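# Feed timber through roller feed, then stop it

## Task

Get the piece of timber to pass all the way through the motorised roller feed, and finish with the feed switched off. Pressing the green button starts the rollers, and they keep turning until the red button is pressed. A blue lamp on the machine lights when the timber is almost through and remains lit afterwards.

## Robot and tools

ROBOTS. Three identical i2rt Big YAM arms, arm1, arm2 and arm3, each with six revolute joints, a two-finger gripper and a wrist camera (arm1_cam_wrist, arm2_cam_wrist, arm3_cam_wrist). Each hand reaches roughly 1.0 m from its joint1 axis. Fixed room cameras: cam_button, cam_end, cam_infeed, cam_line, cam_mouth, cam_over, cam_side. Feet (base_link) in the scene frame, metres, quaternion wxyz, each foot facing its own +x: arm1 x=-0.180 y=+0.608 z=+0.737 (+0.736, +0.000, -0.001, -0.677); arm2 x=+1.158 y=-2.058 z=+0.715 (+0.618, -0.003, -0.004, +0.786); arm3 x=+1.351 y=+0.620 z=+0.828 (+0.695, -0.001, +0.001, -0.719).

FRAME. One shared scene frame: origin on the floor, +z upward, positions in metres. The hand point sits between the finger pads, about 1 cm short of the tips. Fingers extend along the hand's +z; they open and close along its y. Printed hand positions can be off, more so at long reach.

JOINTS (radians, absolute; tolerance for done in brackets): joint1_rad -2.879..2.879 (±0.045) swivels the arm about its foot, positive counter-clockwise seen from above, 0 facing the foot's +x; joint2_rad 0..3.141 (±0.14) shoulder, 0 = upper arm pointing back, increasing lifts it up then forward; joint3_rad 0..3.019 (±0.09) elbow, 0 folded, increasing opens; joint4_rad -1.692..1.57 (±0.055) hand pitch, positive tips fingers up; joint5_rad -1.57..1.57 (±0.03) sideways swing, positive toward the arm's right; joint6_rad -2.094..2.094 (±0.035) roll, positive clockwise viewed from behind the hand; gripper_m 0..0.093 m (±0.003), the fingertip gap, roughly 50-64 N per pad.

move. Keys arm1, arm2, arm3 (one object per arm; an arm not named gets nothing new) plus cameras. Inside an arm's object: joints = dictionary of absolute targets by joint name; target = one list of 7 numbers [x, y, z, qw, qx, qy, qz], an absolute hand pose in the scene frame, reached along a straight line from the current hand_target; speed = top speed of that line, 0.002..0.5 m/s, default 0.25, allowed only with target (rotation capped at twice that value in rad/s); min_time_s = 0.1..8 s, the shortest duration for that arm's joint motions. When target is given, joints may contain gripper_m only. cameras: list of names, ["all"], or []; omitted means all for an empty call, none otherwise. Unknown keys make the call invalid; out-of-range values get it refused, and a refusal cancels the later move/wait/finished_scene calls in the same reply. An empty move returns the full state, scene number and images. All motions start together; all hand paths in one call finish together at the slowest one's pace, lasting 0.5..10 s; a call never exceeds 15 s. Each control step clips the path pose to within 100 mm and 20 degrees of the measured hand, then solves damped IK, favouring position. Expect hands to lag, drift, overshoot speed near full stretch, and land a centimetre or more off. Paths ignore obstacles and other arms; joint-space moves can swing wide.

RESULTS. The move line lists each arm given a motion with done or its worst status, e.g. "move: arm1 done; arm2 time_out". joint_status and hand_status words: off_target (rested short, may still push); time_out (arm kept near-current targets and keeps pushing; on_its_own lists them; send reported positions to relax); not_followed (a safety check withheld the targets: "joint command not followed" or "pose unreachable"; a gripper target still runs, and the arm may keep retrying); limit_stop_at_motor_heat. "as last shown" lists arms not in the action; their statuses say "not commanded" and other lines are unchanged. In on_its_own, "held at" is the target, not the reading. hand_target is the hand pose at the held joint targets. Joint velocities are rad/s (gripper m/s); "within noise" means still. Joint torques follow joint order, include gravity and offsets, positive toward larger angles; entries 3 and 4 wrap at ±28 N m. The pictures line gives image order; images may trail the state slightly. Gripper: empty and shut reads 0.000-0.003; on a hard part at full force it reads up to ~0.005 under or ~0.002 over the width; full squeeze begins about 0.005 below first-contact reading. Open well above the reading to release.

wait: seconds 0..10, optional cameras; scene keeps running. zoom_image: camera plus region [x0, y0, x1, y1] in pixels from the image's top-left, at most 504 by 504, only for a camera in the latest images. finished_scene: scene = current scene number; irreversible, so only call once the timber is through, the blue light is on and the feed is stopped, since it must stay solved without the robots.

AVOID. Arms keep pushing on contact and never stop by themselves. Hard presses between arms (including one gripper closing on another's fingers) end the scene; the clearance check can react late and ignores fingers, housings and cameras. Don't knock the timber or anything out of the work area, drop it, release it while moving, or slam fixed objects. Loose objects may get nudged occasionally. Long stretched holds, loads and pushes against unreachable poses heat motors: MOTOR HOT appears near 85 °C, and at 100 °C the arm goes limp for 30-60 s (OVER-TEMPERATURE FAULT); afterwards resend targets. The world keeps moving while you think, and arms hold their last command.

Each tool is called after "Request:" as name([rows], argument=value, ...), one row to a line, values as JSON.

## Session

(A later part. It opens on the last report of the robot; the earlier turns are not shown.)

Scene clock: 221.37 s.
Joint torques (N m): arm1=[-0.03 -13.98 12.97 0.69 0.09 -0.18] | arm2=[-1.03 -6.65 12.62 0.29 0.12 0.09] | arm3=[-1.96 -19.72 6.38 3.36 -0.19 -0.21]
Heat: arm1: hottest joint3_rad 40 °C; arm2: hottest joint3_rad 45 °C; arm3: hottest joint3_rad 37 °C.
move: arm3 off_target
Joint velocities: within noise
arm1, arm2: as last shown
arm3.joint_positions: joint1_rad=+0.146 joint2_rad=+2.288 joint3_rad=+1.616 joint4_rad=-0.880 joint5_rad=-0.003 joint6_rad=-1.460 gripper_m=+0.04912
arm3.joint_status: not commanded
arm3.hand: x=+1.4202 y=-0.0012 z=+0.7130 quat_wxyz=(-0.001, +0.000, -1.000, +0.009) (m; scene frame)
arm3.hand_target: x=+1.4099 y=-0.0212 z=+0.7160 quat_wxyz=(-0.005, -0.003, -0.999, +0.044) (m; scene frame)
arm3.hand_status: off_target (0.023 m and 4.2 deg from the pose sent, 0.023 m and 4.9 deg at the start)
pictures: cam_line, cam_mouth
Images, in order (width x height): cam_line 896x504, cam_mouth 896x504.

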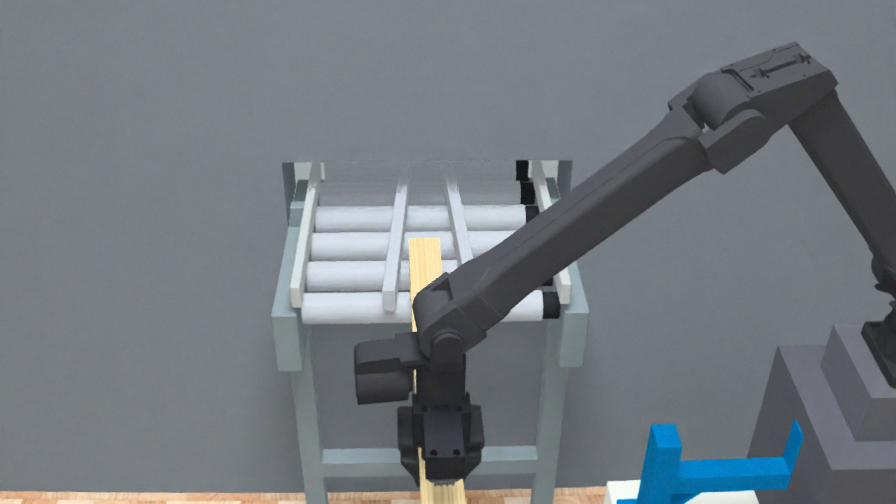

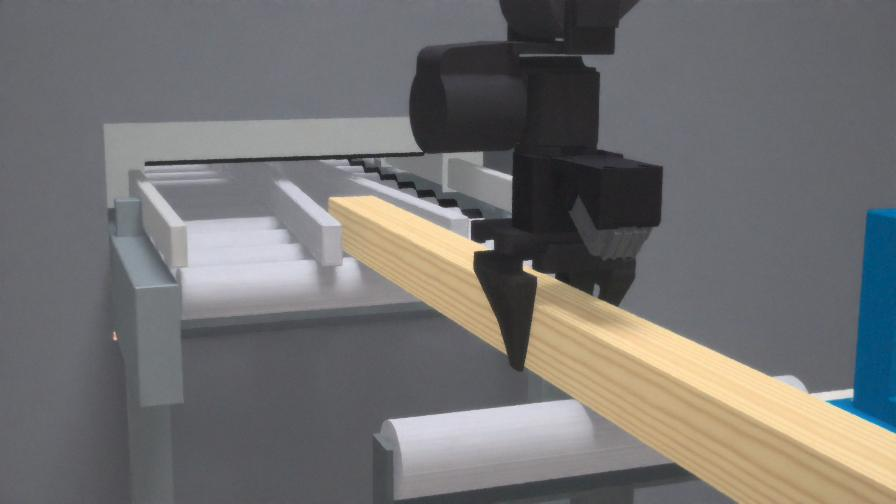

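Request:
move(arm3={"joints": {"gripper_m": 0.09}}, arm2={"target": [0.976, -1.752, 0.90, 0, 0.707, -0.707, 0], "speed": 0.15}, cameras=["arm2_cam_wrist", "cam_button", "cam_mouth", "arm3_cam_wrist"])

Scene clock: 229.07 s.
Joint torques (N m): arm1=[-0.09 -13.92 12.98 0.69 0.09 -0.17] | arm2=[0.32 -7.71 9.09 1.18 0.07 0.11] | arm3=[-1.2 -19.19 6.49 1.44 -0.11 -0.15]
Heat: arm1: hottest joint3_rad 40 °C; arm2: hottest joint3_rad 45 °C; arm3: hottest joint2_rad 36 °C.
move: arm2 done; arm3 done
Joint velocities: within noise
arm1.joint_positions: joint1_rad=+0.251 joint2_rad=+1.629 joint3_rad=+1.980 joint4_rad=-1.673 joint5_rad=-0.004 joint6_rad=-1.212 gripper_m=+0.09396
arm1.joint_status: not commanded
arm1.hand: x=-0.0056 y=+0.1066 z=+1.1346 quat_wxyz=(-0.045, -0.012, -0.992, +0.117) (m; scene frame)
arm1.hand_target: x=-0.0002 y=+0.1009 z=+1.1491 quat_wxyz=(-0.048, -0.001, -0.990, +0.133) (m; scene frame)
arm1.hand_status: not commanded
arm2.joint_positions: joint1_rad=+0.281 joint2_rad=+1.280 joint3_rad=+1.075 joint4_rad=-1.371 joint5_rad=-0.013 joint6_rad=+0.515 gripper_m=+0.00019
arm2.joint_status: not commanded
arm2.hand: x=+0.9804 y=-1.7549 z=+0.9013 quat_wxyz=(+0.002, +0.708, -0.706, +0.003) (m; scene frame)
arm2.hand_target: x=+0.9760 y=-1.7520 z=+0.9001 quat_wxyz=(+0.000, +0.707, -0.707, +0.000) (m; scene frame)
arm2.hand_status: done (0.005 m and 0.5 deg from the pose sent, 0.141 m and 2.4 deg at the start)
arm3.joint_positions: joint1_rad=+0.136 joint2_rad=+2.288 joint3_rad=+1.615 joint4_rad=-0.826 joint5_rad=-0.005 joint6_rad=-1.460 gripper_m=+0.08992
arm3.joint_status: all done
arm3.hand: x=+1.4151 y=-0.0151 z=+0.7137 quat_wxyz=(-0.005, -0.005, -0.999, +0.036) (m; scene frame)
arm3.hand_target: x=+1.4098 y=-0.0212 z=+0.7161 quat_wxyz=(-0.005, -0.003, -0.999, +0.044) (m; scene frame)
arm3.hand_status: not commanded
pictures: arm2_cam_wrist, arm3_cam_wrist, cam_button, cam_mouth
Images, in order (width x height): arm2_cam_wrist 672x504, arm3_cam_wrist 672x504, cam_button 896x504, cam_mouth 896x504.

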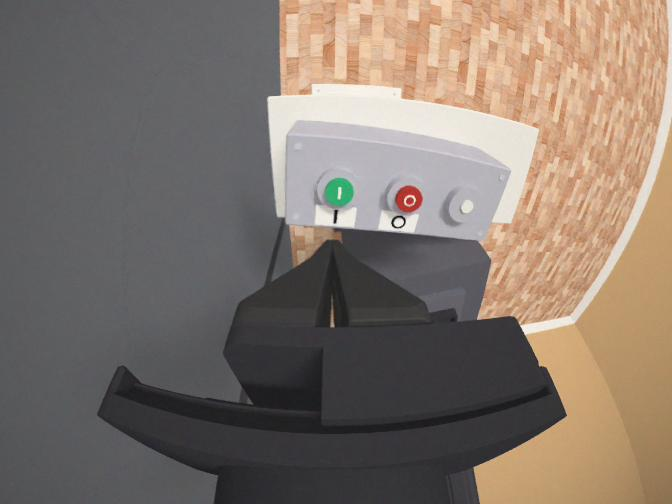

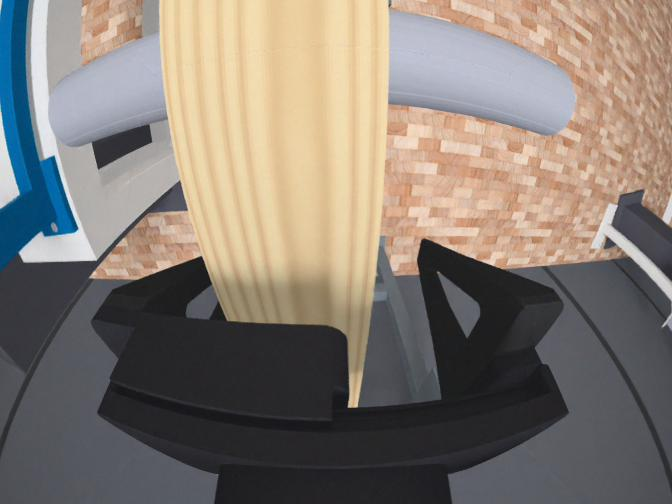

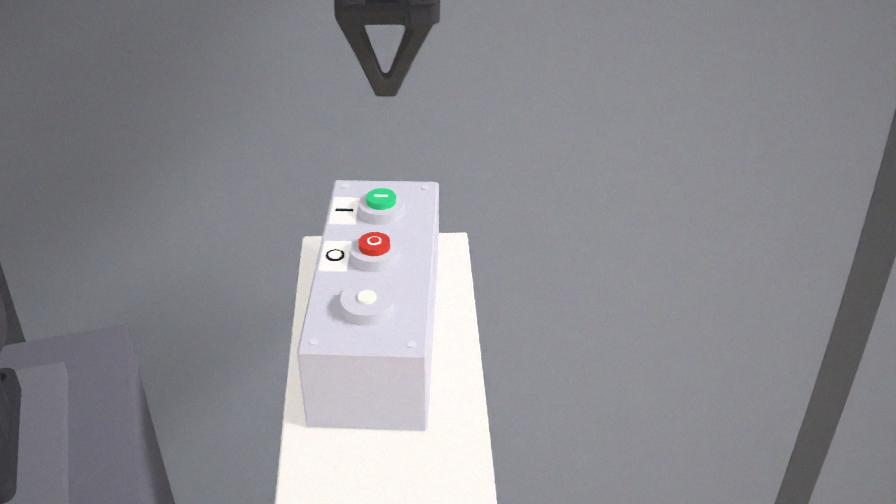

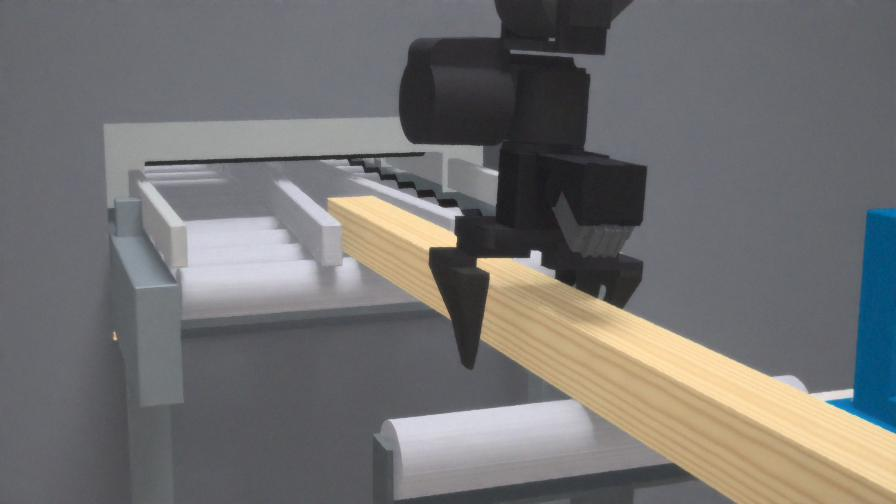

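Request:
move(arm3={"target": [1.415, -0.015, 0.85, 0.006, 0.003, 0.9985, -0.03], "speed": 0.12}, arm2={"target": [0.981, -1.755, 0.85, 0, 0.707, -0.707, 0], "speed": 0.12}, cameras=["arm2_cam_wrist", "cam_button", "cam_mouth", "arm3_cam_wrist"])

Scene clock: 235.47 s.
Joint torques (N m): arm1=[-0.09 -13.98 12.97 0.69 0.09 -0.17] | arm2=[-0.26 -7.41 8.57 1.21 0.07 0.03] | arm3=[0.21 -18.55 9.89 0.55 -0.17 -0.11]
Heat: arm1: hottest joint3_rad 40 °C; arm2: hottest joint3_rad 44 °C; arm3: hottest joint2_rad 36 °C.
move: arm2 done; arm3 off_target
Joint velocities: within noise
arm1: as last shown
arm2.joint_positions: joint1_rad=+0.281 joint2_rad=+1.300 joint3_rad=+0.964 joint4_rad=-1.233 joint5_rad=-0.013 joint6_rad=+0.515 gripper_m=+0.00019
arm2.joint_status: not commanded
arm2.hand: x=+0.9827 y=-1.7580 z=+0.8539 quat_wxyz=(+0.001, +0.708, -0.706, +0.000) (m; scene frame)
arm2.hand_target: x=+0.9810 y=-1.7550 z=+0.8501 quat_wxyz=(+0.000, +0.707, -0.707, +0.000) (m; scene frame)
arm2.hand_status: done (0.005 m and 0.2 deg from the pose sent, 0.051 m and 0.5 deg at the start)
arm3.joint_positions: joint1_rad=+0.136 joint2_rad=+2.103 joint3_rad=+1.648 joint4_rad=-1.091 joint5_rad=-0.007 joint6_rad=-1.460 gripper_m=+0.08992
arm3.joint_status: not commanded
arm3.hand: x=+1.4141 y=+0.0018 z=+0.8338 quat_wxyz=(-0.003, -0.005, -1.000, +0.012) (m; scene frame)
arm3.hand_target: x=+1.4150 y=-0.0142 z=+0.8503 quat_wxyz=(-0.006, -0.003, -1.000, +0.030) (m; scene frame)
arm3.hand_status: off_target (0.023 m and 2.1 deg from the pose sent, 0.136 m and 0.7 deg at the start)
pictures: arm2_cam_wrist, arm3_cam_wrist, cam_button, cam_mouth
Images, in order (width x height): arm2_cam_wrist 672x504, arm3_cam_wrist 672x504, cam_button 896x504, cam_mouth 896x504.

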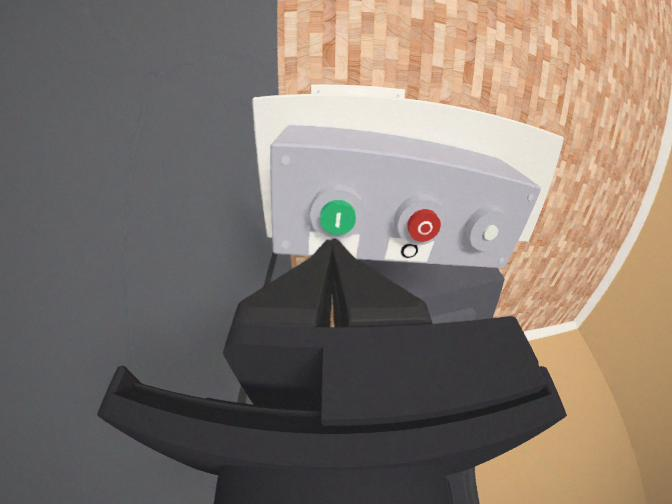

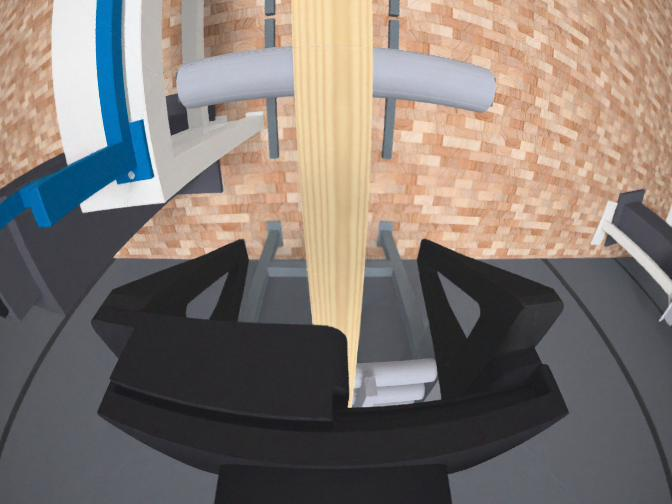

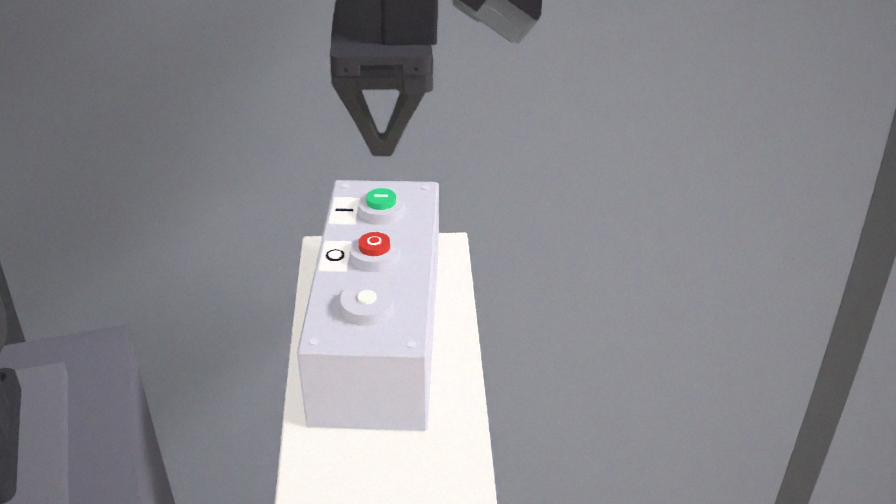

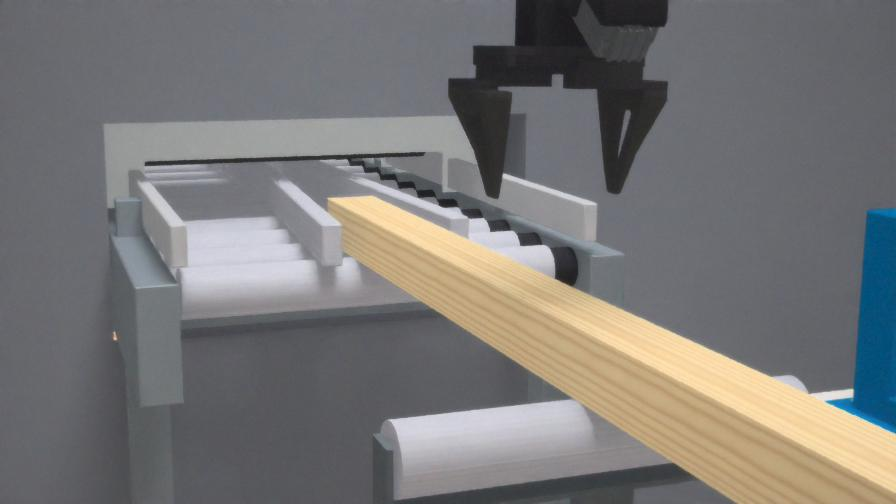

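Request:
move(arm2={"target": [0.981, -1.753, 0.82, 0, 0.707, -0.707, 0], "speed": 0.05}, cameras=["cam_button", "cam_mouth"])

Scene clock: 239.70 s.
Joint torques (N m): arm1=[-0.03 -13.92 12.98 0.68 0.09 -0.17] | arm2=[-0.38 -7.65 8.24 1.18 0.07 0.01] | arm3=[-0.79 -18.96 9.95 0.14 -0.12 -0.1]
Heat: arm1: hottest joint3_rad 40 °C; arm2: hottest joint3_rad 43 °C; arm3: hottest joint2_rad 37 °C.
move: arm2 done
Joint velocities: within noise
arm1, arm3: as last shown
arm2.joint_positions: joint1_rad=+0.281 joint2_rad=+1.338 joint3_rad=+0.914 joint4_rad=-1.145 joint5_rad=-0.013 joint6_rad=+0.515 gripper_m=+0.00019
arm2.joint_status: not commanded
arm2.hand: x=+0.9820 y=-1.7560 z=+0.8238 quat_wxyz=(+0.001, +0.708, -0.706, +0.000) (m; scene frame)
arm2.hand_target: x=+0.9810 y=-1.7530 z=+0.8200 quat_wxyz=(+0.000, +0.707, -0.707, +0.000) (m; scene frame)
arm2.hand_status: done (0.005 m and 0.3 deg from the pose sent, 0.034 m and 0.2 deg at the start)
pictures: cam_button, cam_mouth
Images, in order (width x height): cam_button 896x504, cam_mouth 896x504.

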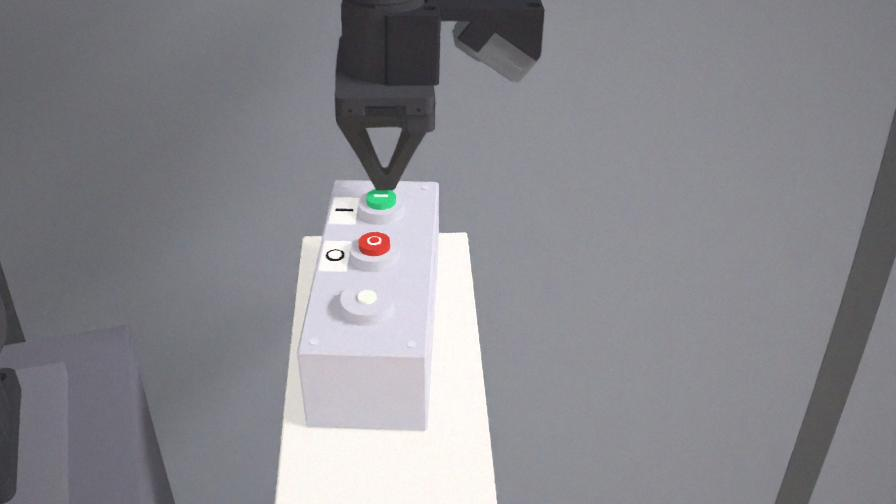

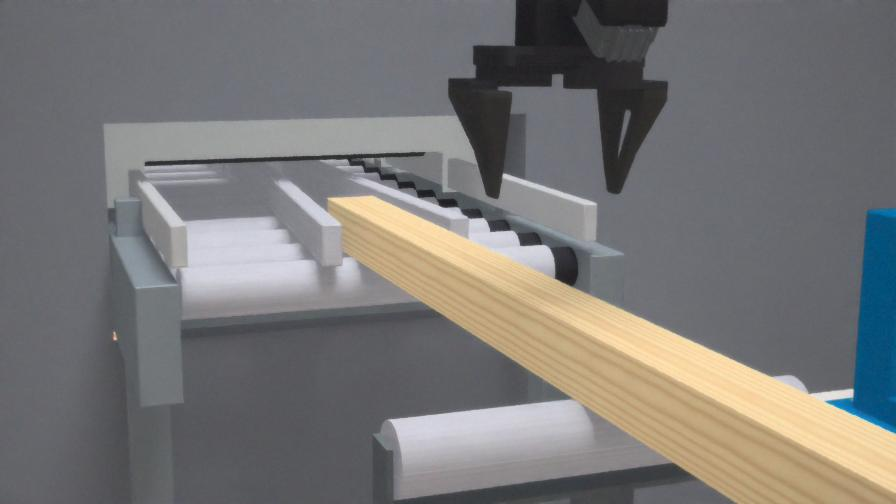

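Request:
move(arm2={"target": [0.981, -1.755, 0.80, 0, 0.707, -0.707, 0], "speed": 0.04}, cameras=["cam_button", "cam_mouth"])

Scene clock: 241.83 s.
Joint torques (N m): arm1=[-0.09 -13.92 12.98 0.69 0.09 -0.17] | arm2=[-0.21 -6.3 7.05 1.73 0.07 0.05] | arm3=[0.26 -18.84 9.77 0.43 -0.06 -0.09]
Heat: arm1: hottest joint3_rad 40 °C; arm2: hottest joint3_rad 42 °C; arm3: hottest joint2_rad 37 °C.
move: arm2 off_target
Joint velocities: within noise
arm1, arm3: as last shown
arm2.joint_positions: joint1_rad=+0.281 joint2_rad=+1.341 joint3_rad=+0.891 joint4_rad=-1.098 joint5_rad=-0.013 joint6_rad=+0.515 gripper_m=+0.00019
arm2.joint_status: not commanded
arm2.hand: x=+0.9811 y=-1.7544 z=+0.8150 quat_wxyz=(-0.002, +0.708, -0.706, -0.010) (m; scene frame)
arm2.hand_target: x=+0.9813 y=-1.7555 z=+0.8006 quat_wxyz=(+0.000, +0.707, -0.707, +0.000) (m; scene frame)
arm2.hand_status: off_target (0.015 m and 1.2 deg from the pose sent, 0.024 m and 0.2 deg at the start)
pictures: cam_button, cam_mouth
Images, in order (width x height): cam_button 896x504, cam_mouth 896x504.

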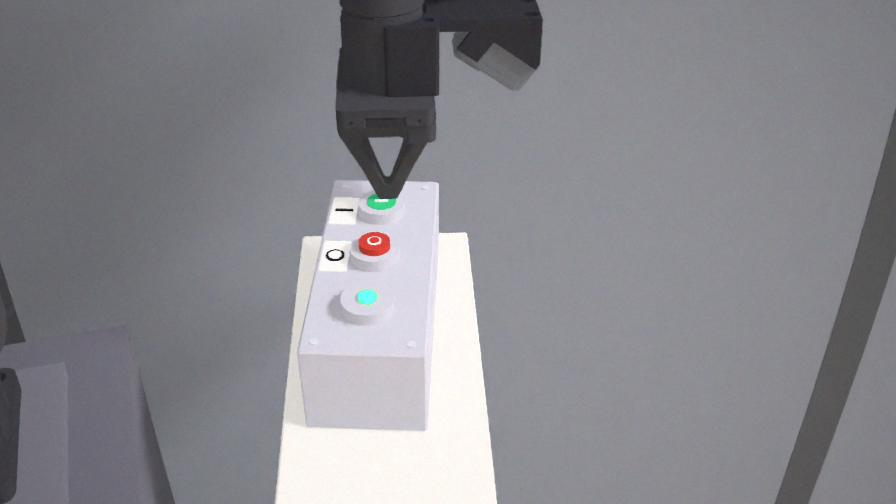

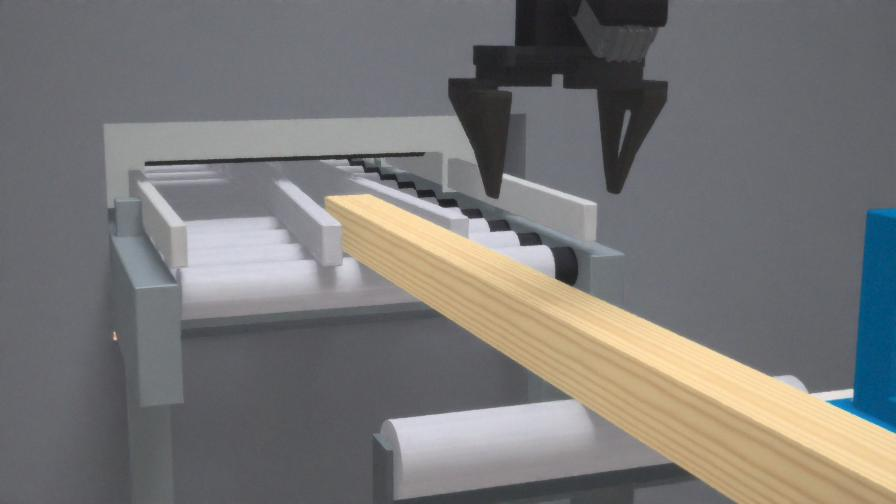

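Request:
move(arm2={"target": [0.981, -1.755, 0.85, 0, 0.707, -0.707, 0], "speed": 0.15}, cameras=["cam_mouth", "cam_infeed", "cam_over"])

Scene clock: 244.10 s.
Joint torques (N m): arm1=[-0.09 -13.92 12.98 0.68 0.09 -0.17] | arm2=[-0.26 -9.52 11.45 0.06 0.06 0.03] | arm3=[-0.03 -18.67 9.96 0.57 -0.1 -0.05]
Heat: arm1: hottest joint3_rad 41 °C; arm2: hottest joint3_rad 42 °C; arm3: hottest joint2_rad 38 °C.
move: arm2 off_target
Joint velocities: within noise
arm1, arm3: as last shown
arm2.joint_positions: joint1_rad=+0.281 joint2_rad=+1.320 joint3_rad=+0.922 joint4_rad=-1.210 joint5_rad=-0.013 joint6_rad=+0.515 gripper_m=+0.00019
arm2.joint_status: not commanded
arm2.hand: x=+0.9881 y=-1.7670 z=+0.8329 quat_wxyz=(+0.006, +0.708, -0.706, +0.018) (m; scene frame)
arm2.hand_target: x=+0.9812 y=-1.7555 z=+0.8500 quat_wxyz=(+0.000, +0.707, -0.707, +0.000) (m; scene frame)
arm2.hand_status: off_target (0.022 m and 2.2 deg from the pose sent, 0.035 m and 1.2 deg at the start)
pictures: cam_infeed, cam_mouth, cam_over
Images, in order (width x height): cam_infeed 896x504, cam_mouth 896x504, cam_over 896x504.

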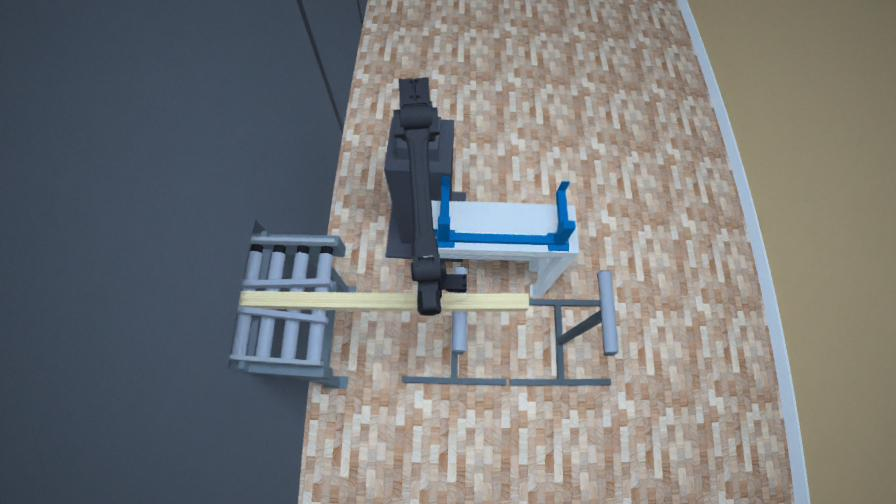

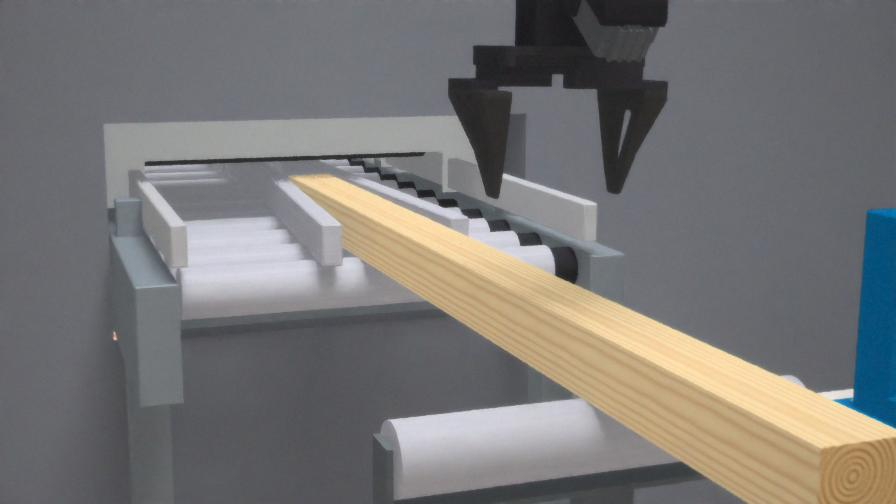

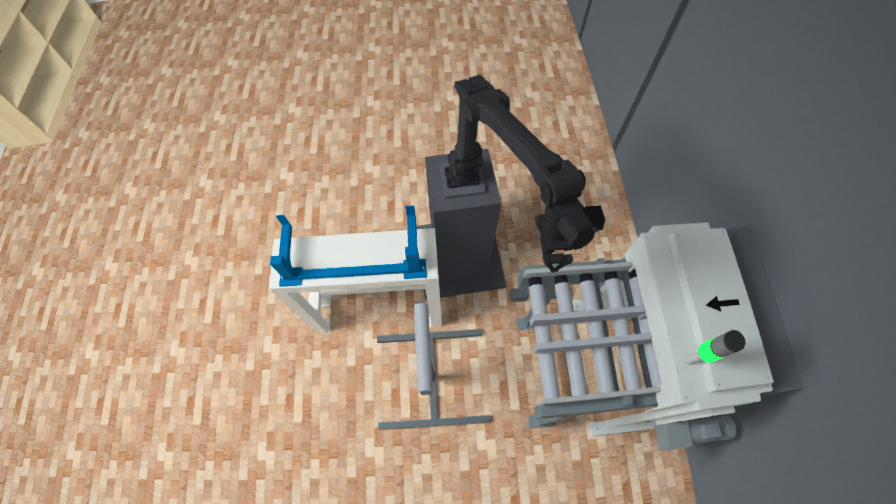

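Request:
move(arm2={"target": [1.030, -1.755, 0.86, 0, 0.707, -0.707, 0], "speed": 0.15}, cameras=["cam_mouth", "cam_infeed", "cam_over", "arm2_cam_wrist"])

Scene clock: 247.13 s.
Joint torques (N m): arm1=[-0.03 -13.92 12.98 0.69 0.09 -0.17] | arm2=[-1.08 -8.29 9.22 0.18 -0.04 -0.11] | arm3=[0.09 -18.61 9.87 0.42 -0.12 -0.05]
Heat: arm1: hottest joint3_rad 41 °C; arm2: hottest joint3_rad 42 °C; arm3: hottest joint2_rad 38 °C.
move: arm2 done
Joint velocities: within noise
arm1, arm3: as last shown
arm2.joint_positions: joint1_rad=+0.160 joint2_rad=+1.252 joint3_rad=+0.922 joint4_rad=-1.246 joint5_rad=-0.010 joint6_rad=+0.402 gripper_m=+0.00019
arm2.joint_status: not commanded
arm2.hand: x=+1.0281 y=-1.7567 z=+0.8546 quat_wxyz=(+0.001, +0.706, -0.709, +0.002) (m; scene frame)
arm2.hand_target: x=+1.0300 y=-1.7549 z=+0.8600 quat_wxyz=(+0.000, +0.707, -0.707, +0.000) (m; scene frame)
arm2.hand_status: done (0.006 m and 0.4 deg from the pose sent, 0.051 m and 2.2 deg at the start)
pictures: arm2_cam_wrist, cam_infeed, cam_mouth, cam_over
Images, in order (width x height): arm2_cam_wrist 672x504, cam_infeed 896x504, cam_mouth 896x504, cam_over 896x504.

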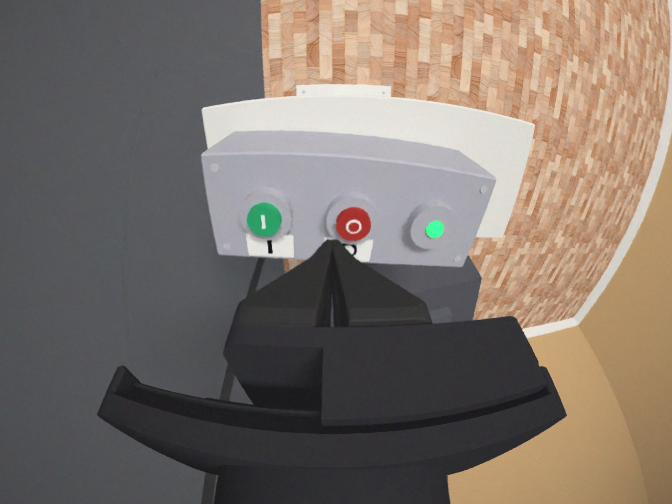

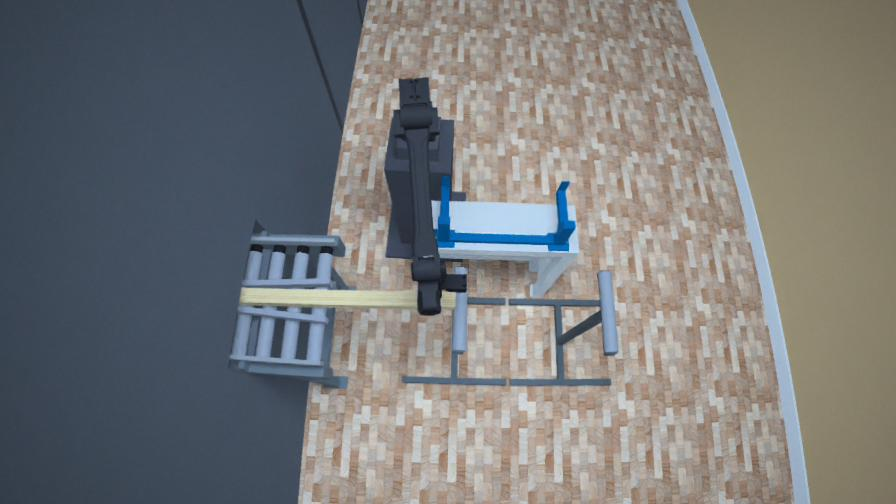

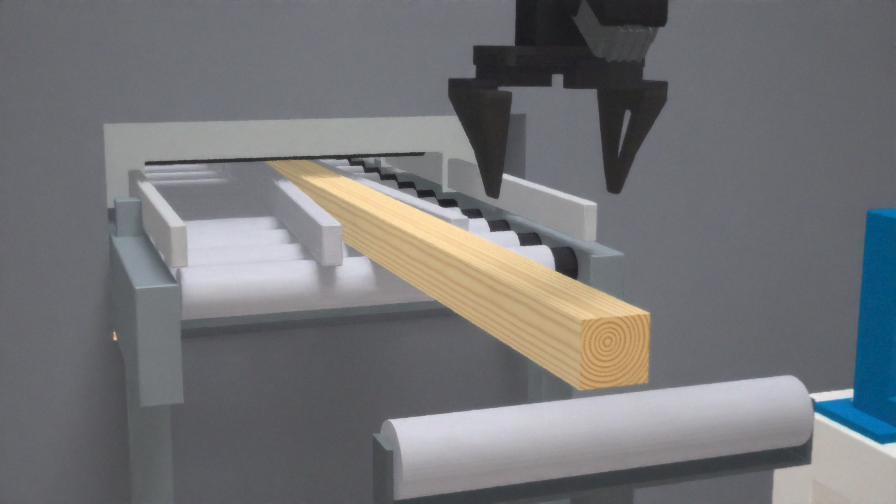

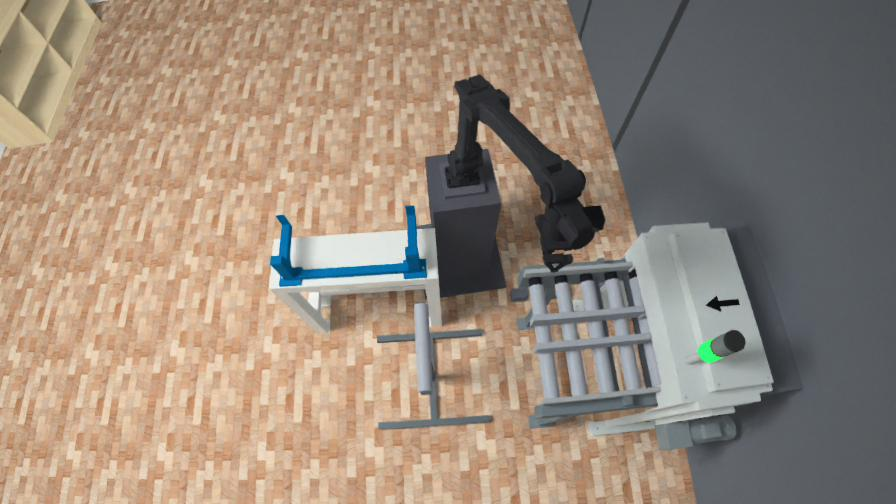

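Request:
move(arm2={"target": [1.038, -1.755, 0.845, 0, 0.707, -0.707, 0], "speed": 0.1}, cameras=["cam_over", "cam_end", "arm2_cam_wrist", "arm1_cam_wrist"])

Scene clock: 249.93 s.
Joint torques (N m): arm1=[-0.09 -13.92 12.97 0.69 0.08 -0.17] | arm2=[-1.14 -7.65 8.42 1.16 -0.03 -0.1] | arm3=[-0.26 -18.43 10.19 0.51 -0.14 -0.04]
Heat: arm1: hottest joint3_rad 41 °C; arm2: hottest joint3_rad 42 °C; arm3: hottest joint2_rad 38 °C.
move: arm2 done
Joint velocities: within noise
arm1, arm3: as last shown
arm2.joint_positions: joint1_rad=+0.140 joint2_rad=+1.252 joint3_rad=+0.895 joint4_rad=-1.226 joint5_rad=-0.010 joint6_rad=+0.380 gripper_m=+0.00019
arm2.joint_status: not commanded
arm2.hand: x=+1.0364 y=-1.7591 z=+0.8450 quat_wxyz=(+0.002, +0.706, -0.708, +0.006) (m; scene frame)
arm2.hand_target: x=+1.0380 y=-1.7550 z=+0.8451 quat_wxyz=(+0.000, +0.707, -0.707, +0.000) (m; scene frame)
arm2.hand_status: done (0.004 m and 0.7 deg from the pose sent, 0.014 m and 0.4 deg at the start)
pictures: arm1_cam_wrist, arm2_cam_wrist, cam_end, cam_over
Images, in order (width x height): arm1_cam_wrist 672x504, arm2_cam_wrist 672x504, cam_end 896x504, cam_over 896x504.

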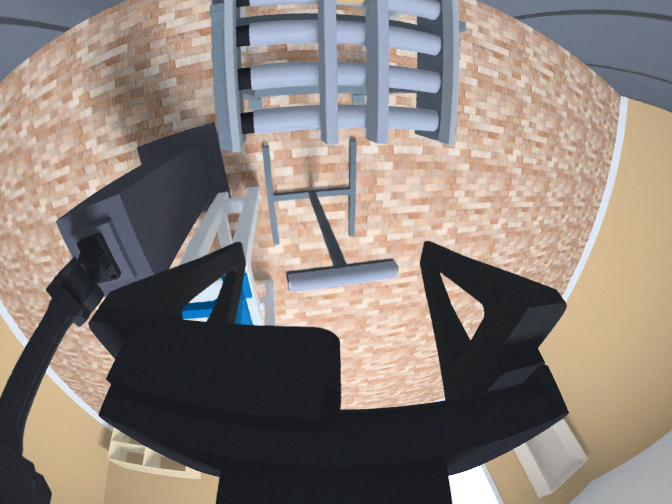

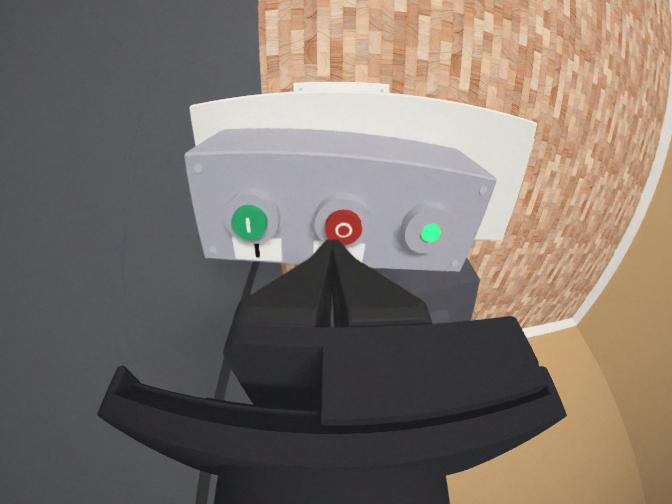

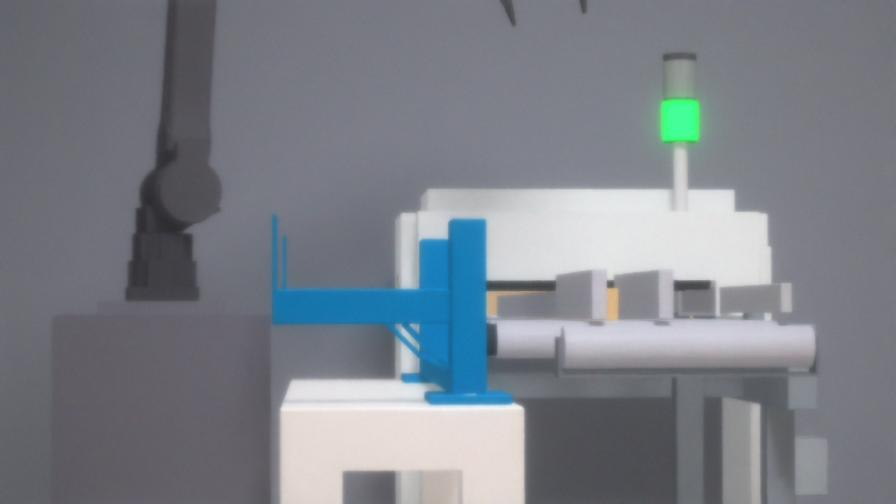

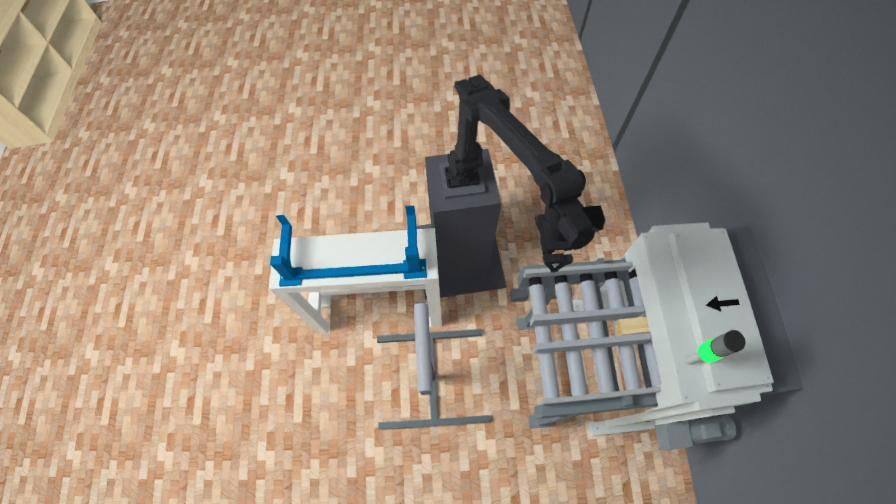

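Request:
wait(seconds=2, cameras=["cam_over", "cam_end", "cam_mouth"])

Scene clock: 253.27 s.
Joint torques (N m): arm1=[-0.09 -13.92 12.98 0.69 0.08 -0.17] | arm2=[-1.14 -7.36 8.42 1.18 -0.03 -0.12] | arm3=[0.21 -18.2 10.15 0.39 -0.17 -0.11]
Heat: arm1: hottest joint3_rad 41 °C; arm2: hottest joint3_rad 41 °C; arm3: hottest joint2_rad 39 °C.
Joint velocities: within noise
arm1.joint_positions: joint1_rad=+0.251 joint2_rad=+1.629 joint3_rad=+1.980 joint4_rad=-1.673 joint5_rad=-0.004 joint6_rad=-1.212 gripper_m=+0.09396
arm1.joint_status: not commanded
arm1.hand: x=-0.0056 y=+0.1066 z=+1.1346 quat_wxyz=(-0.045, -0.012, -0.992, +0.117) (m; scene frame)
arm1.hand_target: x=-0.0002 y=+0.1009 z=+1.1491 quat_wxyz=(-0.048, -0.001, -0.990, +0.133) (m; scene frame)
arm1.hand_status: not commanded
arm2.joint_positions: joint1_rad=+0.140 joint2_rad=+1.252 joint3_rad=+0.895 joint4_rad=-1.226 joint5_rad=-0.010 joint6_rad=+0.379 gripper_m=+0.00019
arm2.joint_status: not commanded
arm2.hand: x=+1.0364 y=-1.7591 z=+0.8450 quat_wxyz=(+0.002, +0.706, -0.708, +0.006) (m; scene frame)
arm2.hand_target: x=+1.0380 y=-1.7550 z=+0.8451 quat_wxyz=(+0.000, +0.707, -0.707, +0.000) (m; scene frame)
arm2.hand_status: done (0.004 m and 0.7 deg from the pose sent, 0.014 m and 0.4 deg at the start)
arm3.joint_positions: joint1_rad=+0.136 joint2_rad=+2.103 joint3_rad=+1.648 joint4_rad=-1.091 joint5_rad=-0.007 joint6_rad=-1.460 gripper_m=+0.08992
arm3.joint_status: not commanded
arm3.hand: x=+1.4141 y=+0.0018 z=+0.8338 quat_wxyz=(-0.003, -0.005, -1.000, +0.012) (m; scene frame)
arm3.hand_target: x=+1.4150 y=-0.0142 z=+0.8503 quat_wxyz=(-0.006, -0.003, -1.000, +0.030) (m; scene frame)
arm3.hand_status: not commanded
wait: 2.00 s; at rest from the start
pictures: cam_end, cam_mouth, cam_over
Images, in order (width x height): cam_end 896x504, cam_mouth 896x504, cam_over 896x504.

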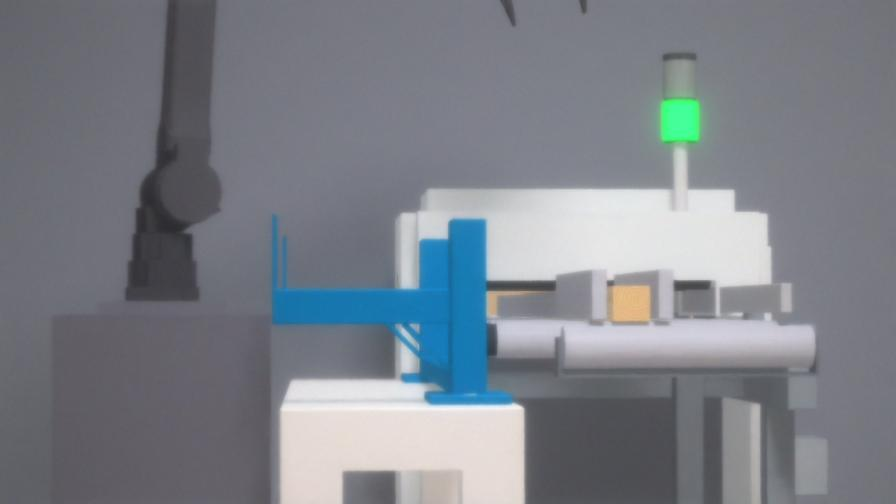

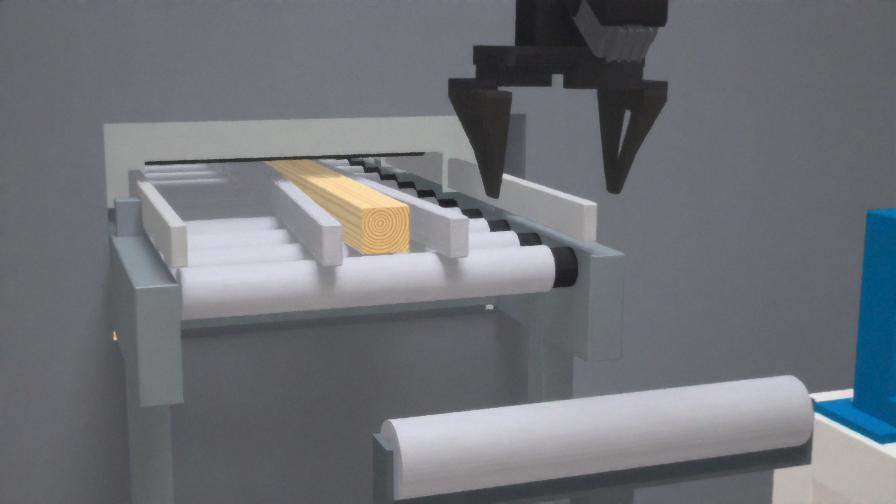

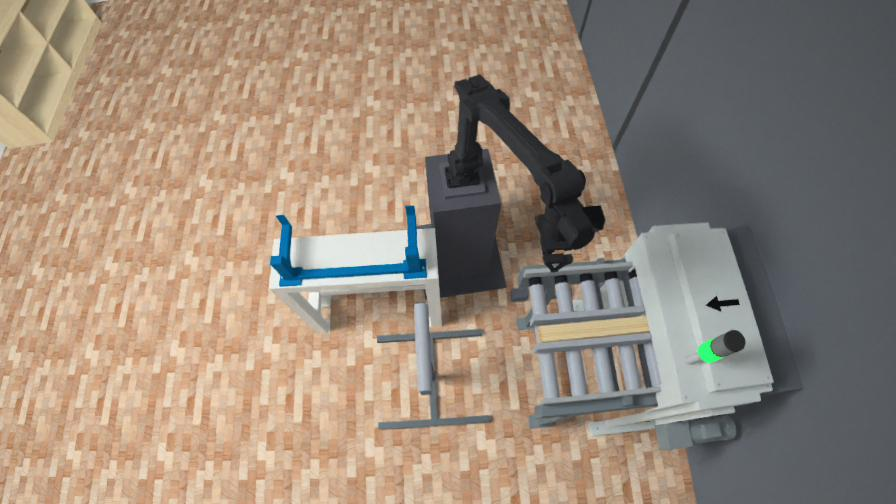

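Request:
wait(seconds=3, cameras=["cam_over", "cam_end", "cam_mouth"])

Scene clock: 257.70 s.
Joint torques (N m): arm1=[-0.03 -13.92 12.98 0.7 0.09 -0.17] | arm2=[-1.14 -7.53 8.46 1.2 -0.03 -0.13] | arm3=[-0.26 -18.26 10.1 0.4 -0.16 -0.12]
Heat: arm1: hottest joint3_rad 41 °C; arm2: hottest joint3_rad 41 °C; arm3: hottest joint2_rad 39 °C.
Joint velocities: within noise
arm1.joint_positions: joint1_rad=+0.251 joint2_rad=+1.629 joint3_rad=+1.980 joint4_rad=-1.673 joint5_rad=-0.004 joint6_rad=-1.212 gripper_m=+0.09396
arm1.joint_status: not commanded
arm1.hand: x=-0.0056 y=+0.1066 z=+1.1346 quat_wxyz=(-0.045, -0.012, -0.992, +0.117) (m; scene frame)
arm1.hand_target: x=-0.0002 y=+0.1009 z=+1.1491 quat_wxyz=(-0.048, -0.001, -0.990, +0.133) (m; scene frame)
arm1.hand_status: not commanded
arm2.joint_positions: joint1_rad=+0.140 joint2_rad=+1.252 joint3_rad=+0.895 joint4_rad=-1.226 joint5_rad=-0.010 joint6_rad=+0.379 gripper_m=+0.00019
arm2.joint_status: not commanded
arm2.hand: x=+1.0364 y=-1.7591 z=+0.8450 quat_wxyz=(+0.002, +0.706, -0.708, +0.006) (m; scene frame)
arm2.hand_target: x=+1.0380 y=-1.7550 z=+0.8451 quat_wxyz=(+0.000, +0.707, -0.707, +0.000) (m; scene frame)
arm2.hand_status: done (0.004 m and 0.7 deg from the pose sent, 0.014 m and 0.4 deg at the start)
arm3.joint_positions: joint1_rad=+0.136 joint2_rad=+2.103 joint3_rad=+1.648 joint4_rad=-1.091 joint5_rad=-0.007 joint6_rad=-1.460 gripper_m=+0.08992
arm3.joint_status: not commanded
arm3.hand: x=+1.4141 y=+0.0018 z=+0.8338 quat_wxyz=(-0.003, -0.005, -1.000, +0.012) (m; scene frame)
arm3.hand_target: x=+1.4150 y=-0.0142 z=+0.8503 quat_wxyz=(-0.006, -0.003, -1.000, +0.030) (m; scene frame)
arm3.hand_status: not commanded
wait: 3.00 s; at rest from the start
pictures: cam_end, cam_mouth, cam_over
Images, in order (width x height): cam_end 896x504, cam_mouth 896x504, cam_over 896x504.

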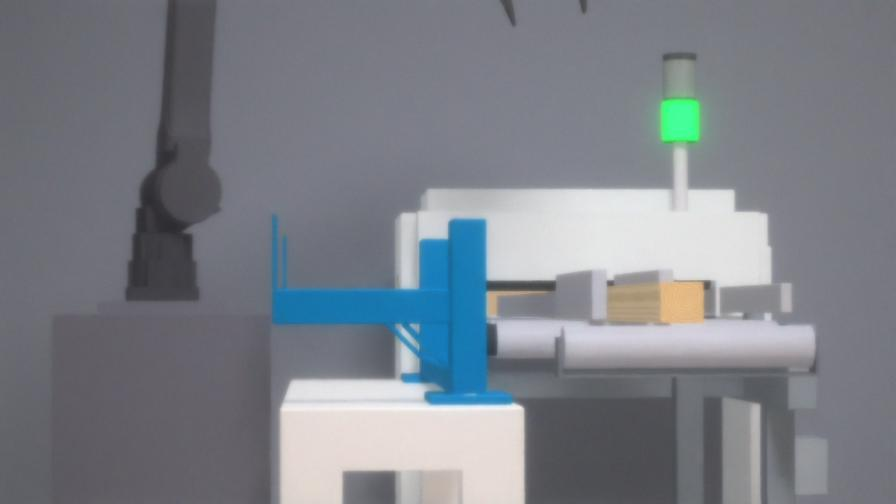

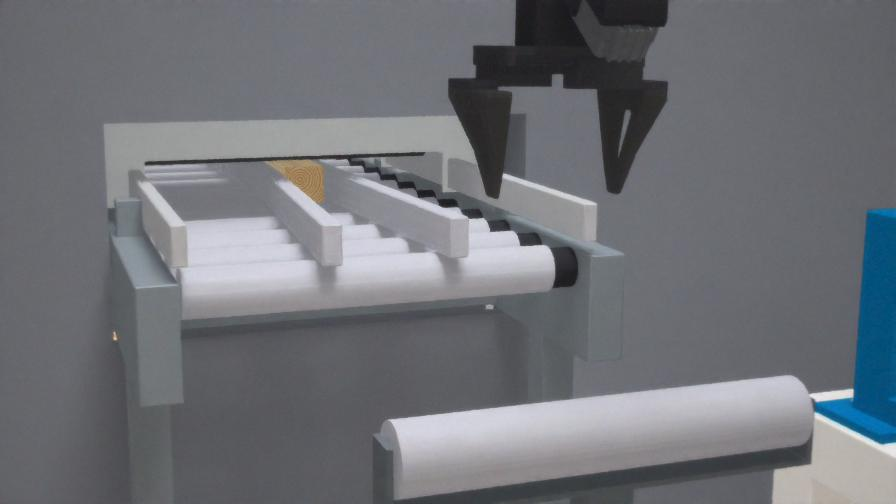

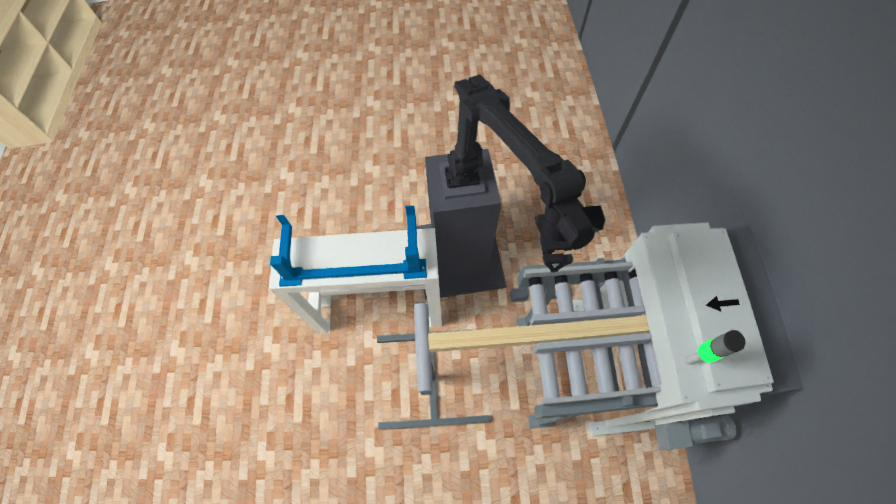

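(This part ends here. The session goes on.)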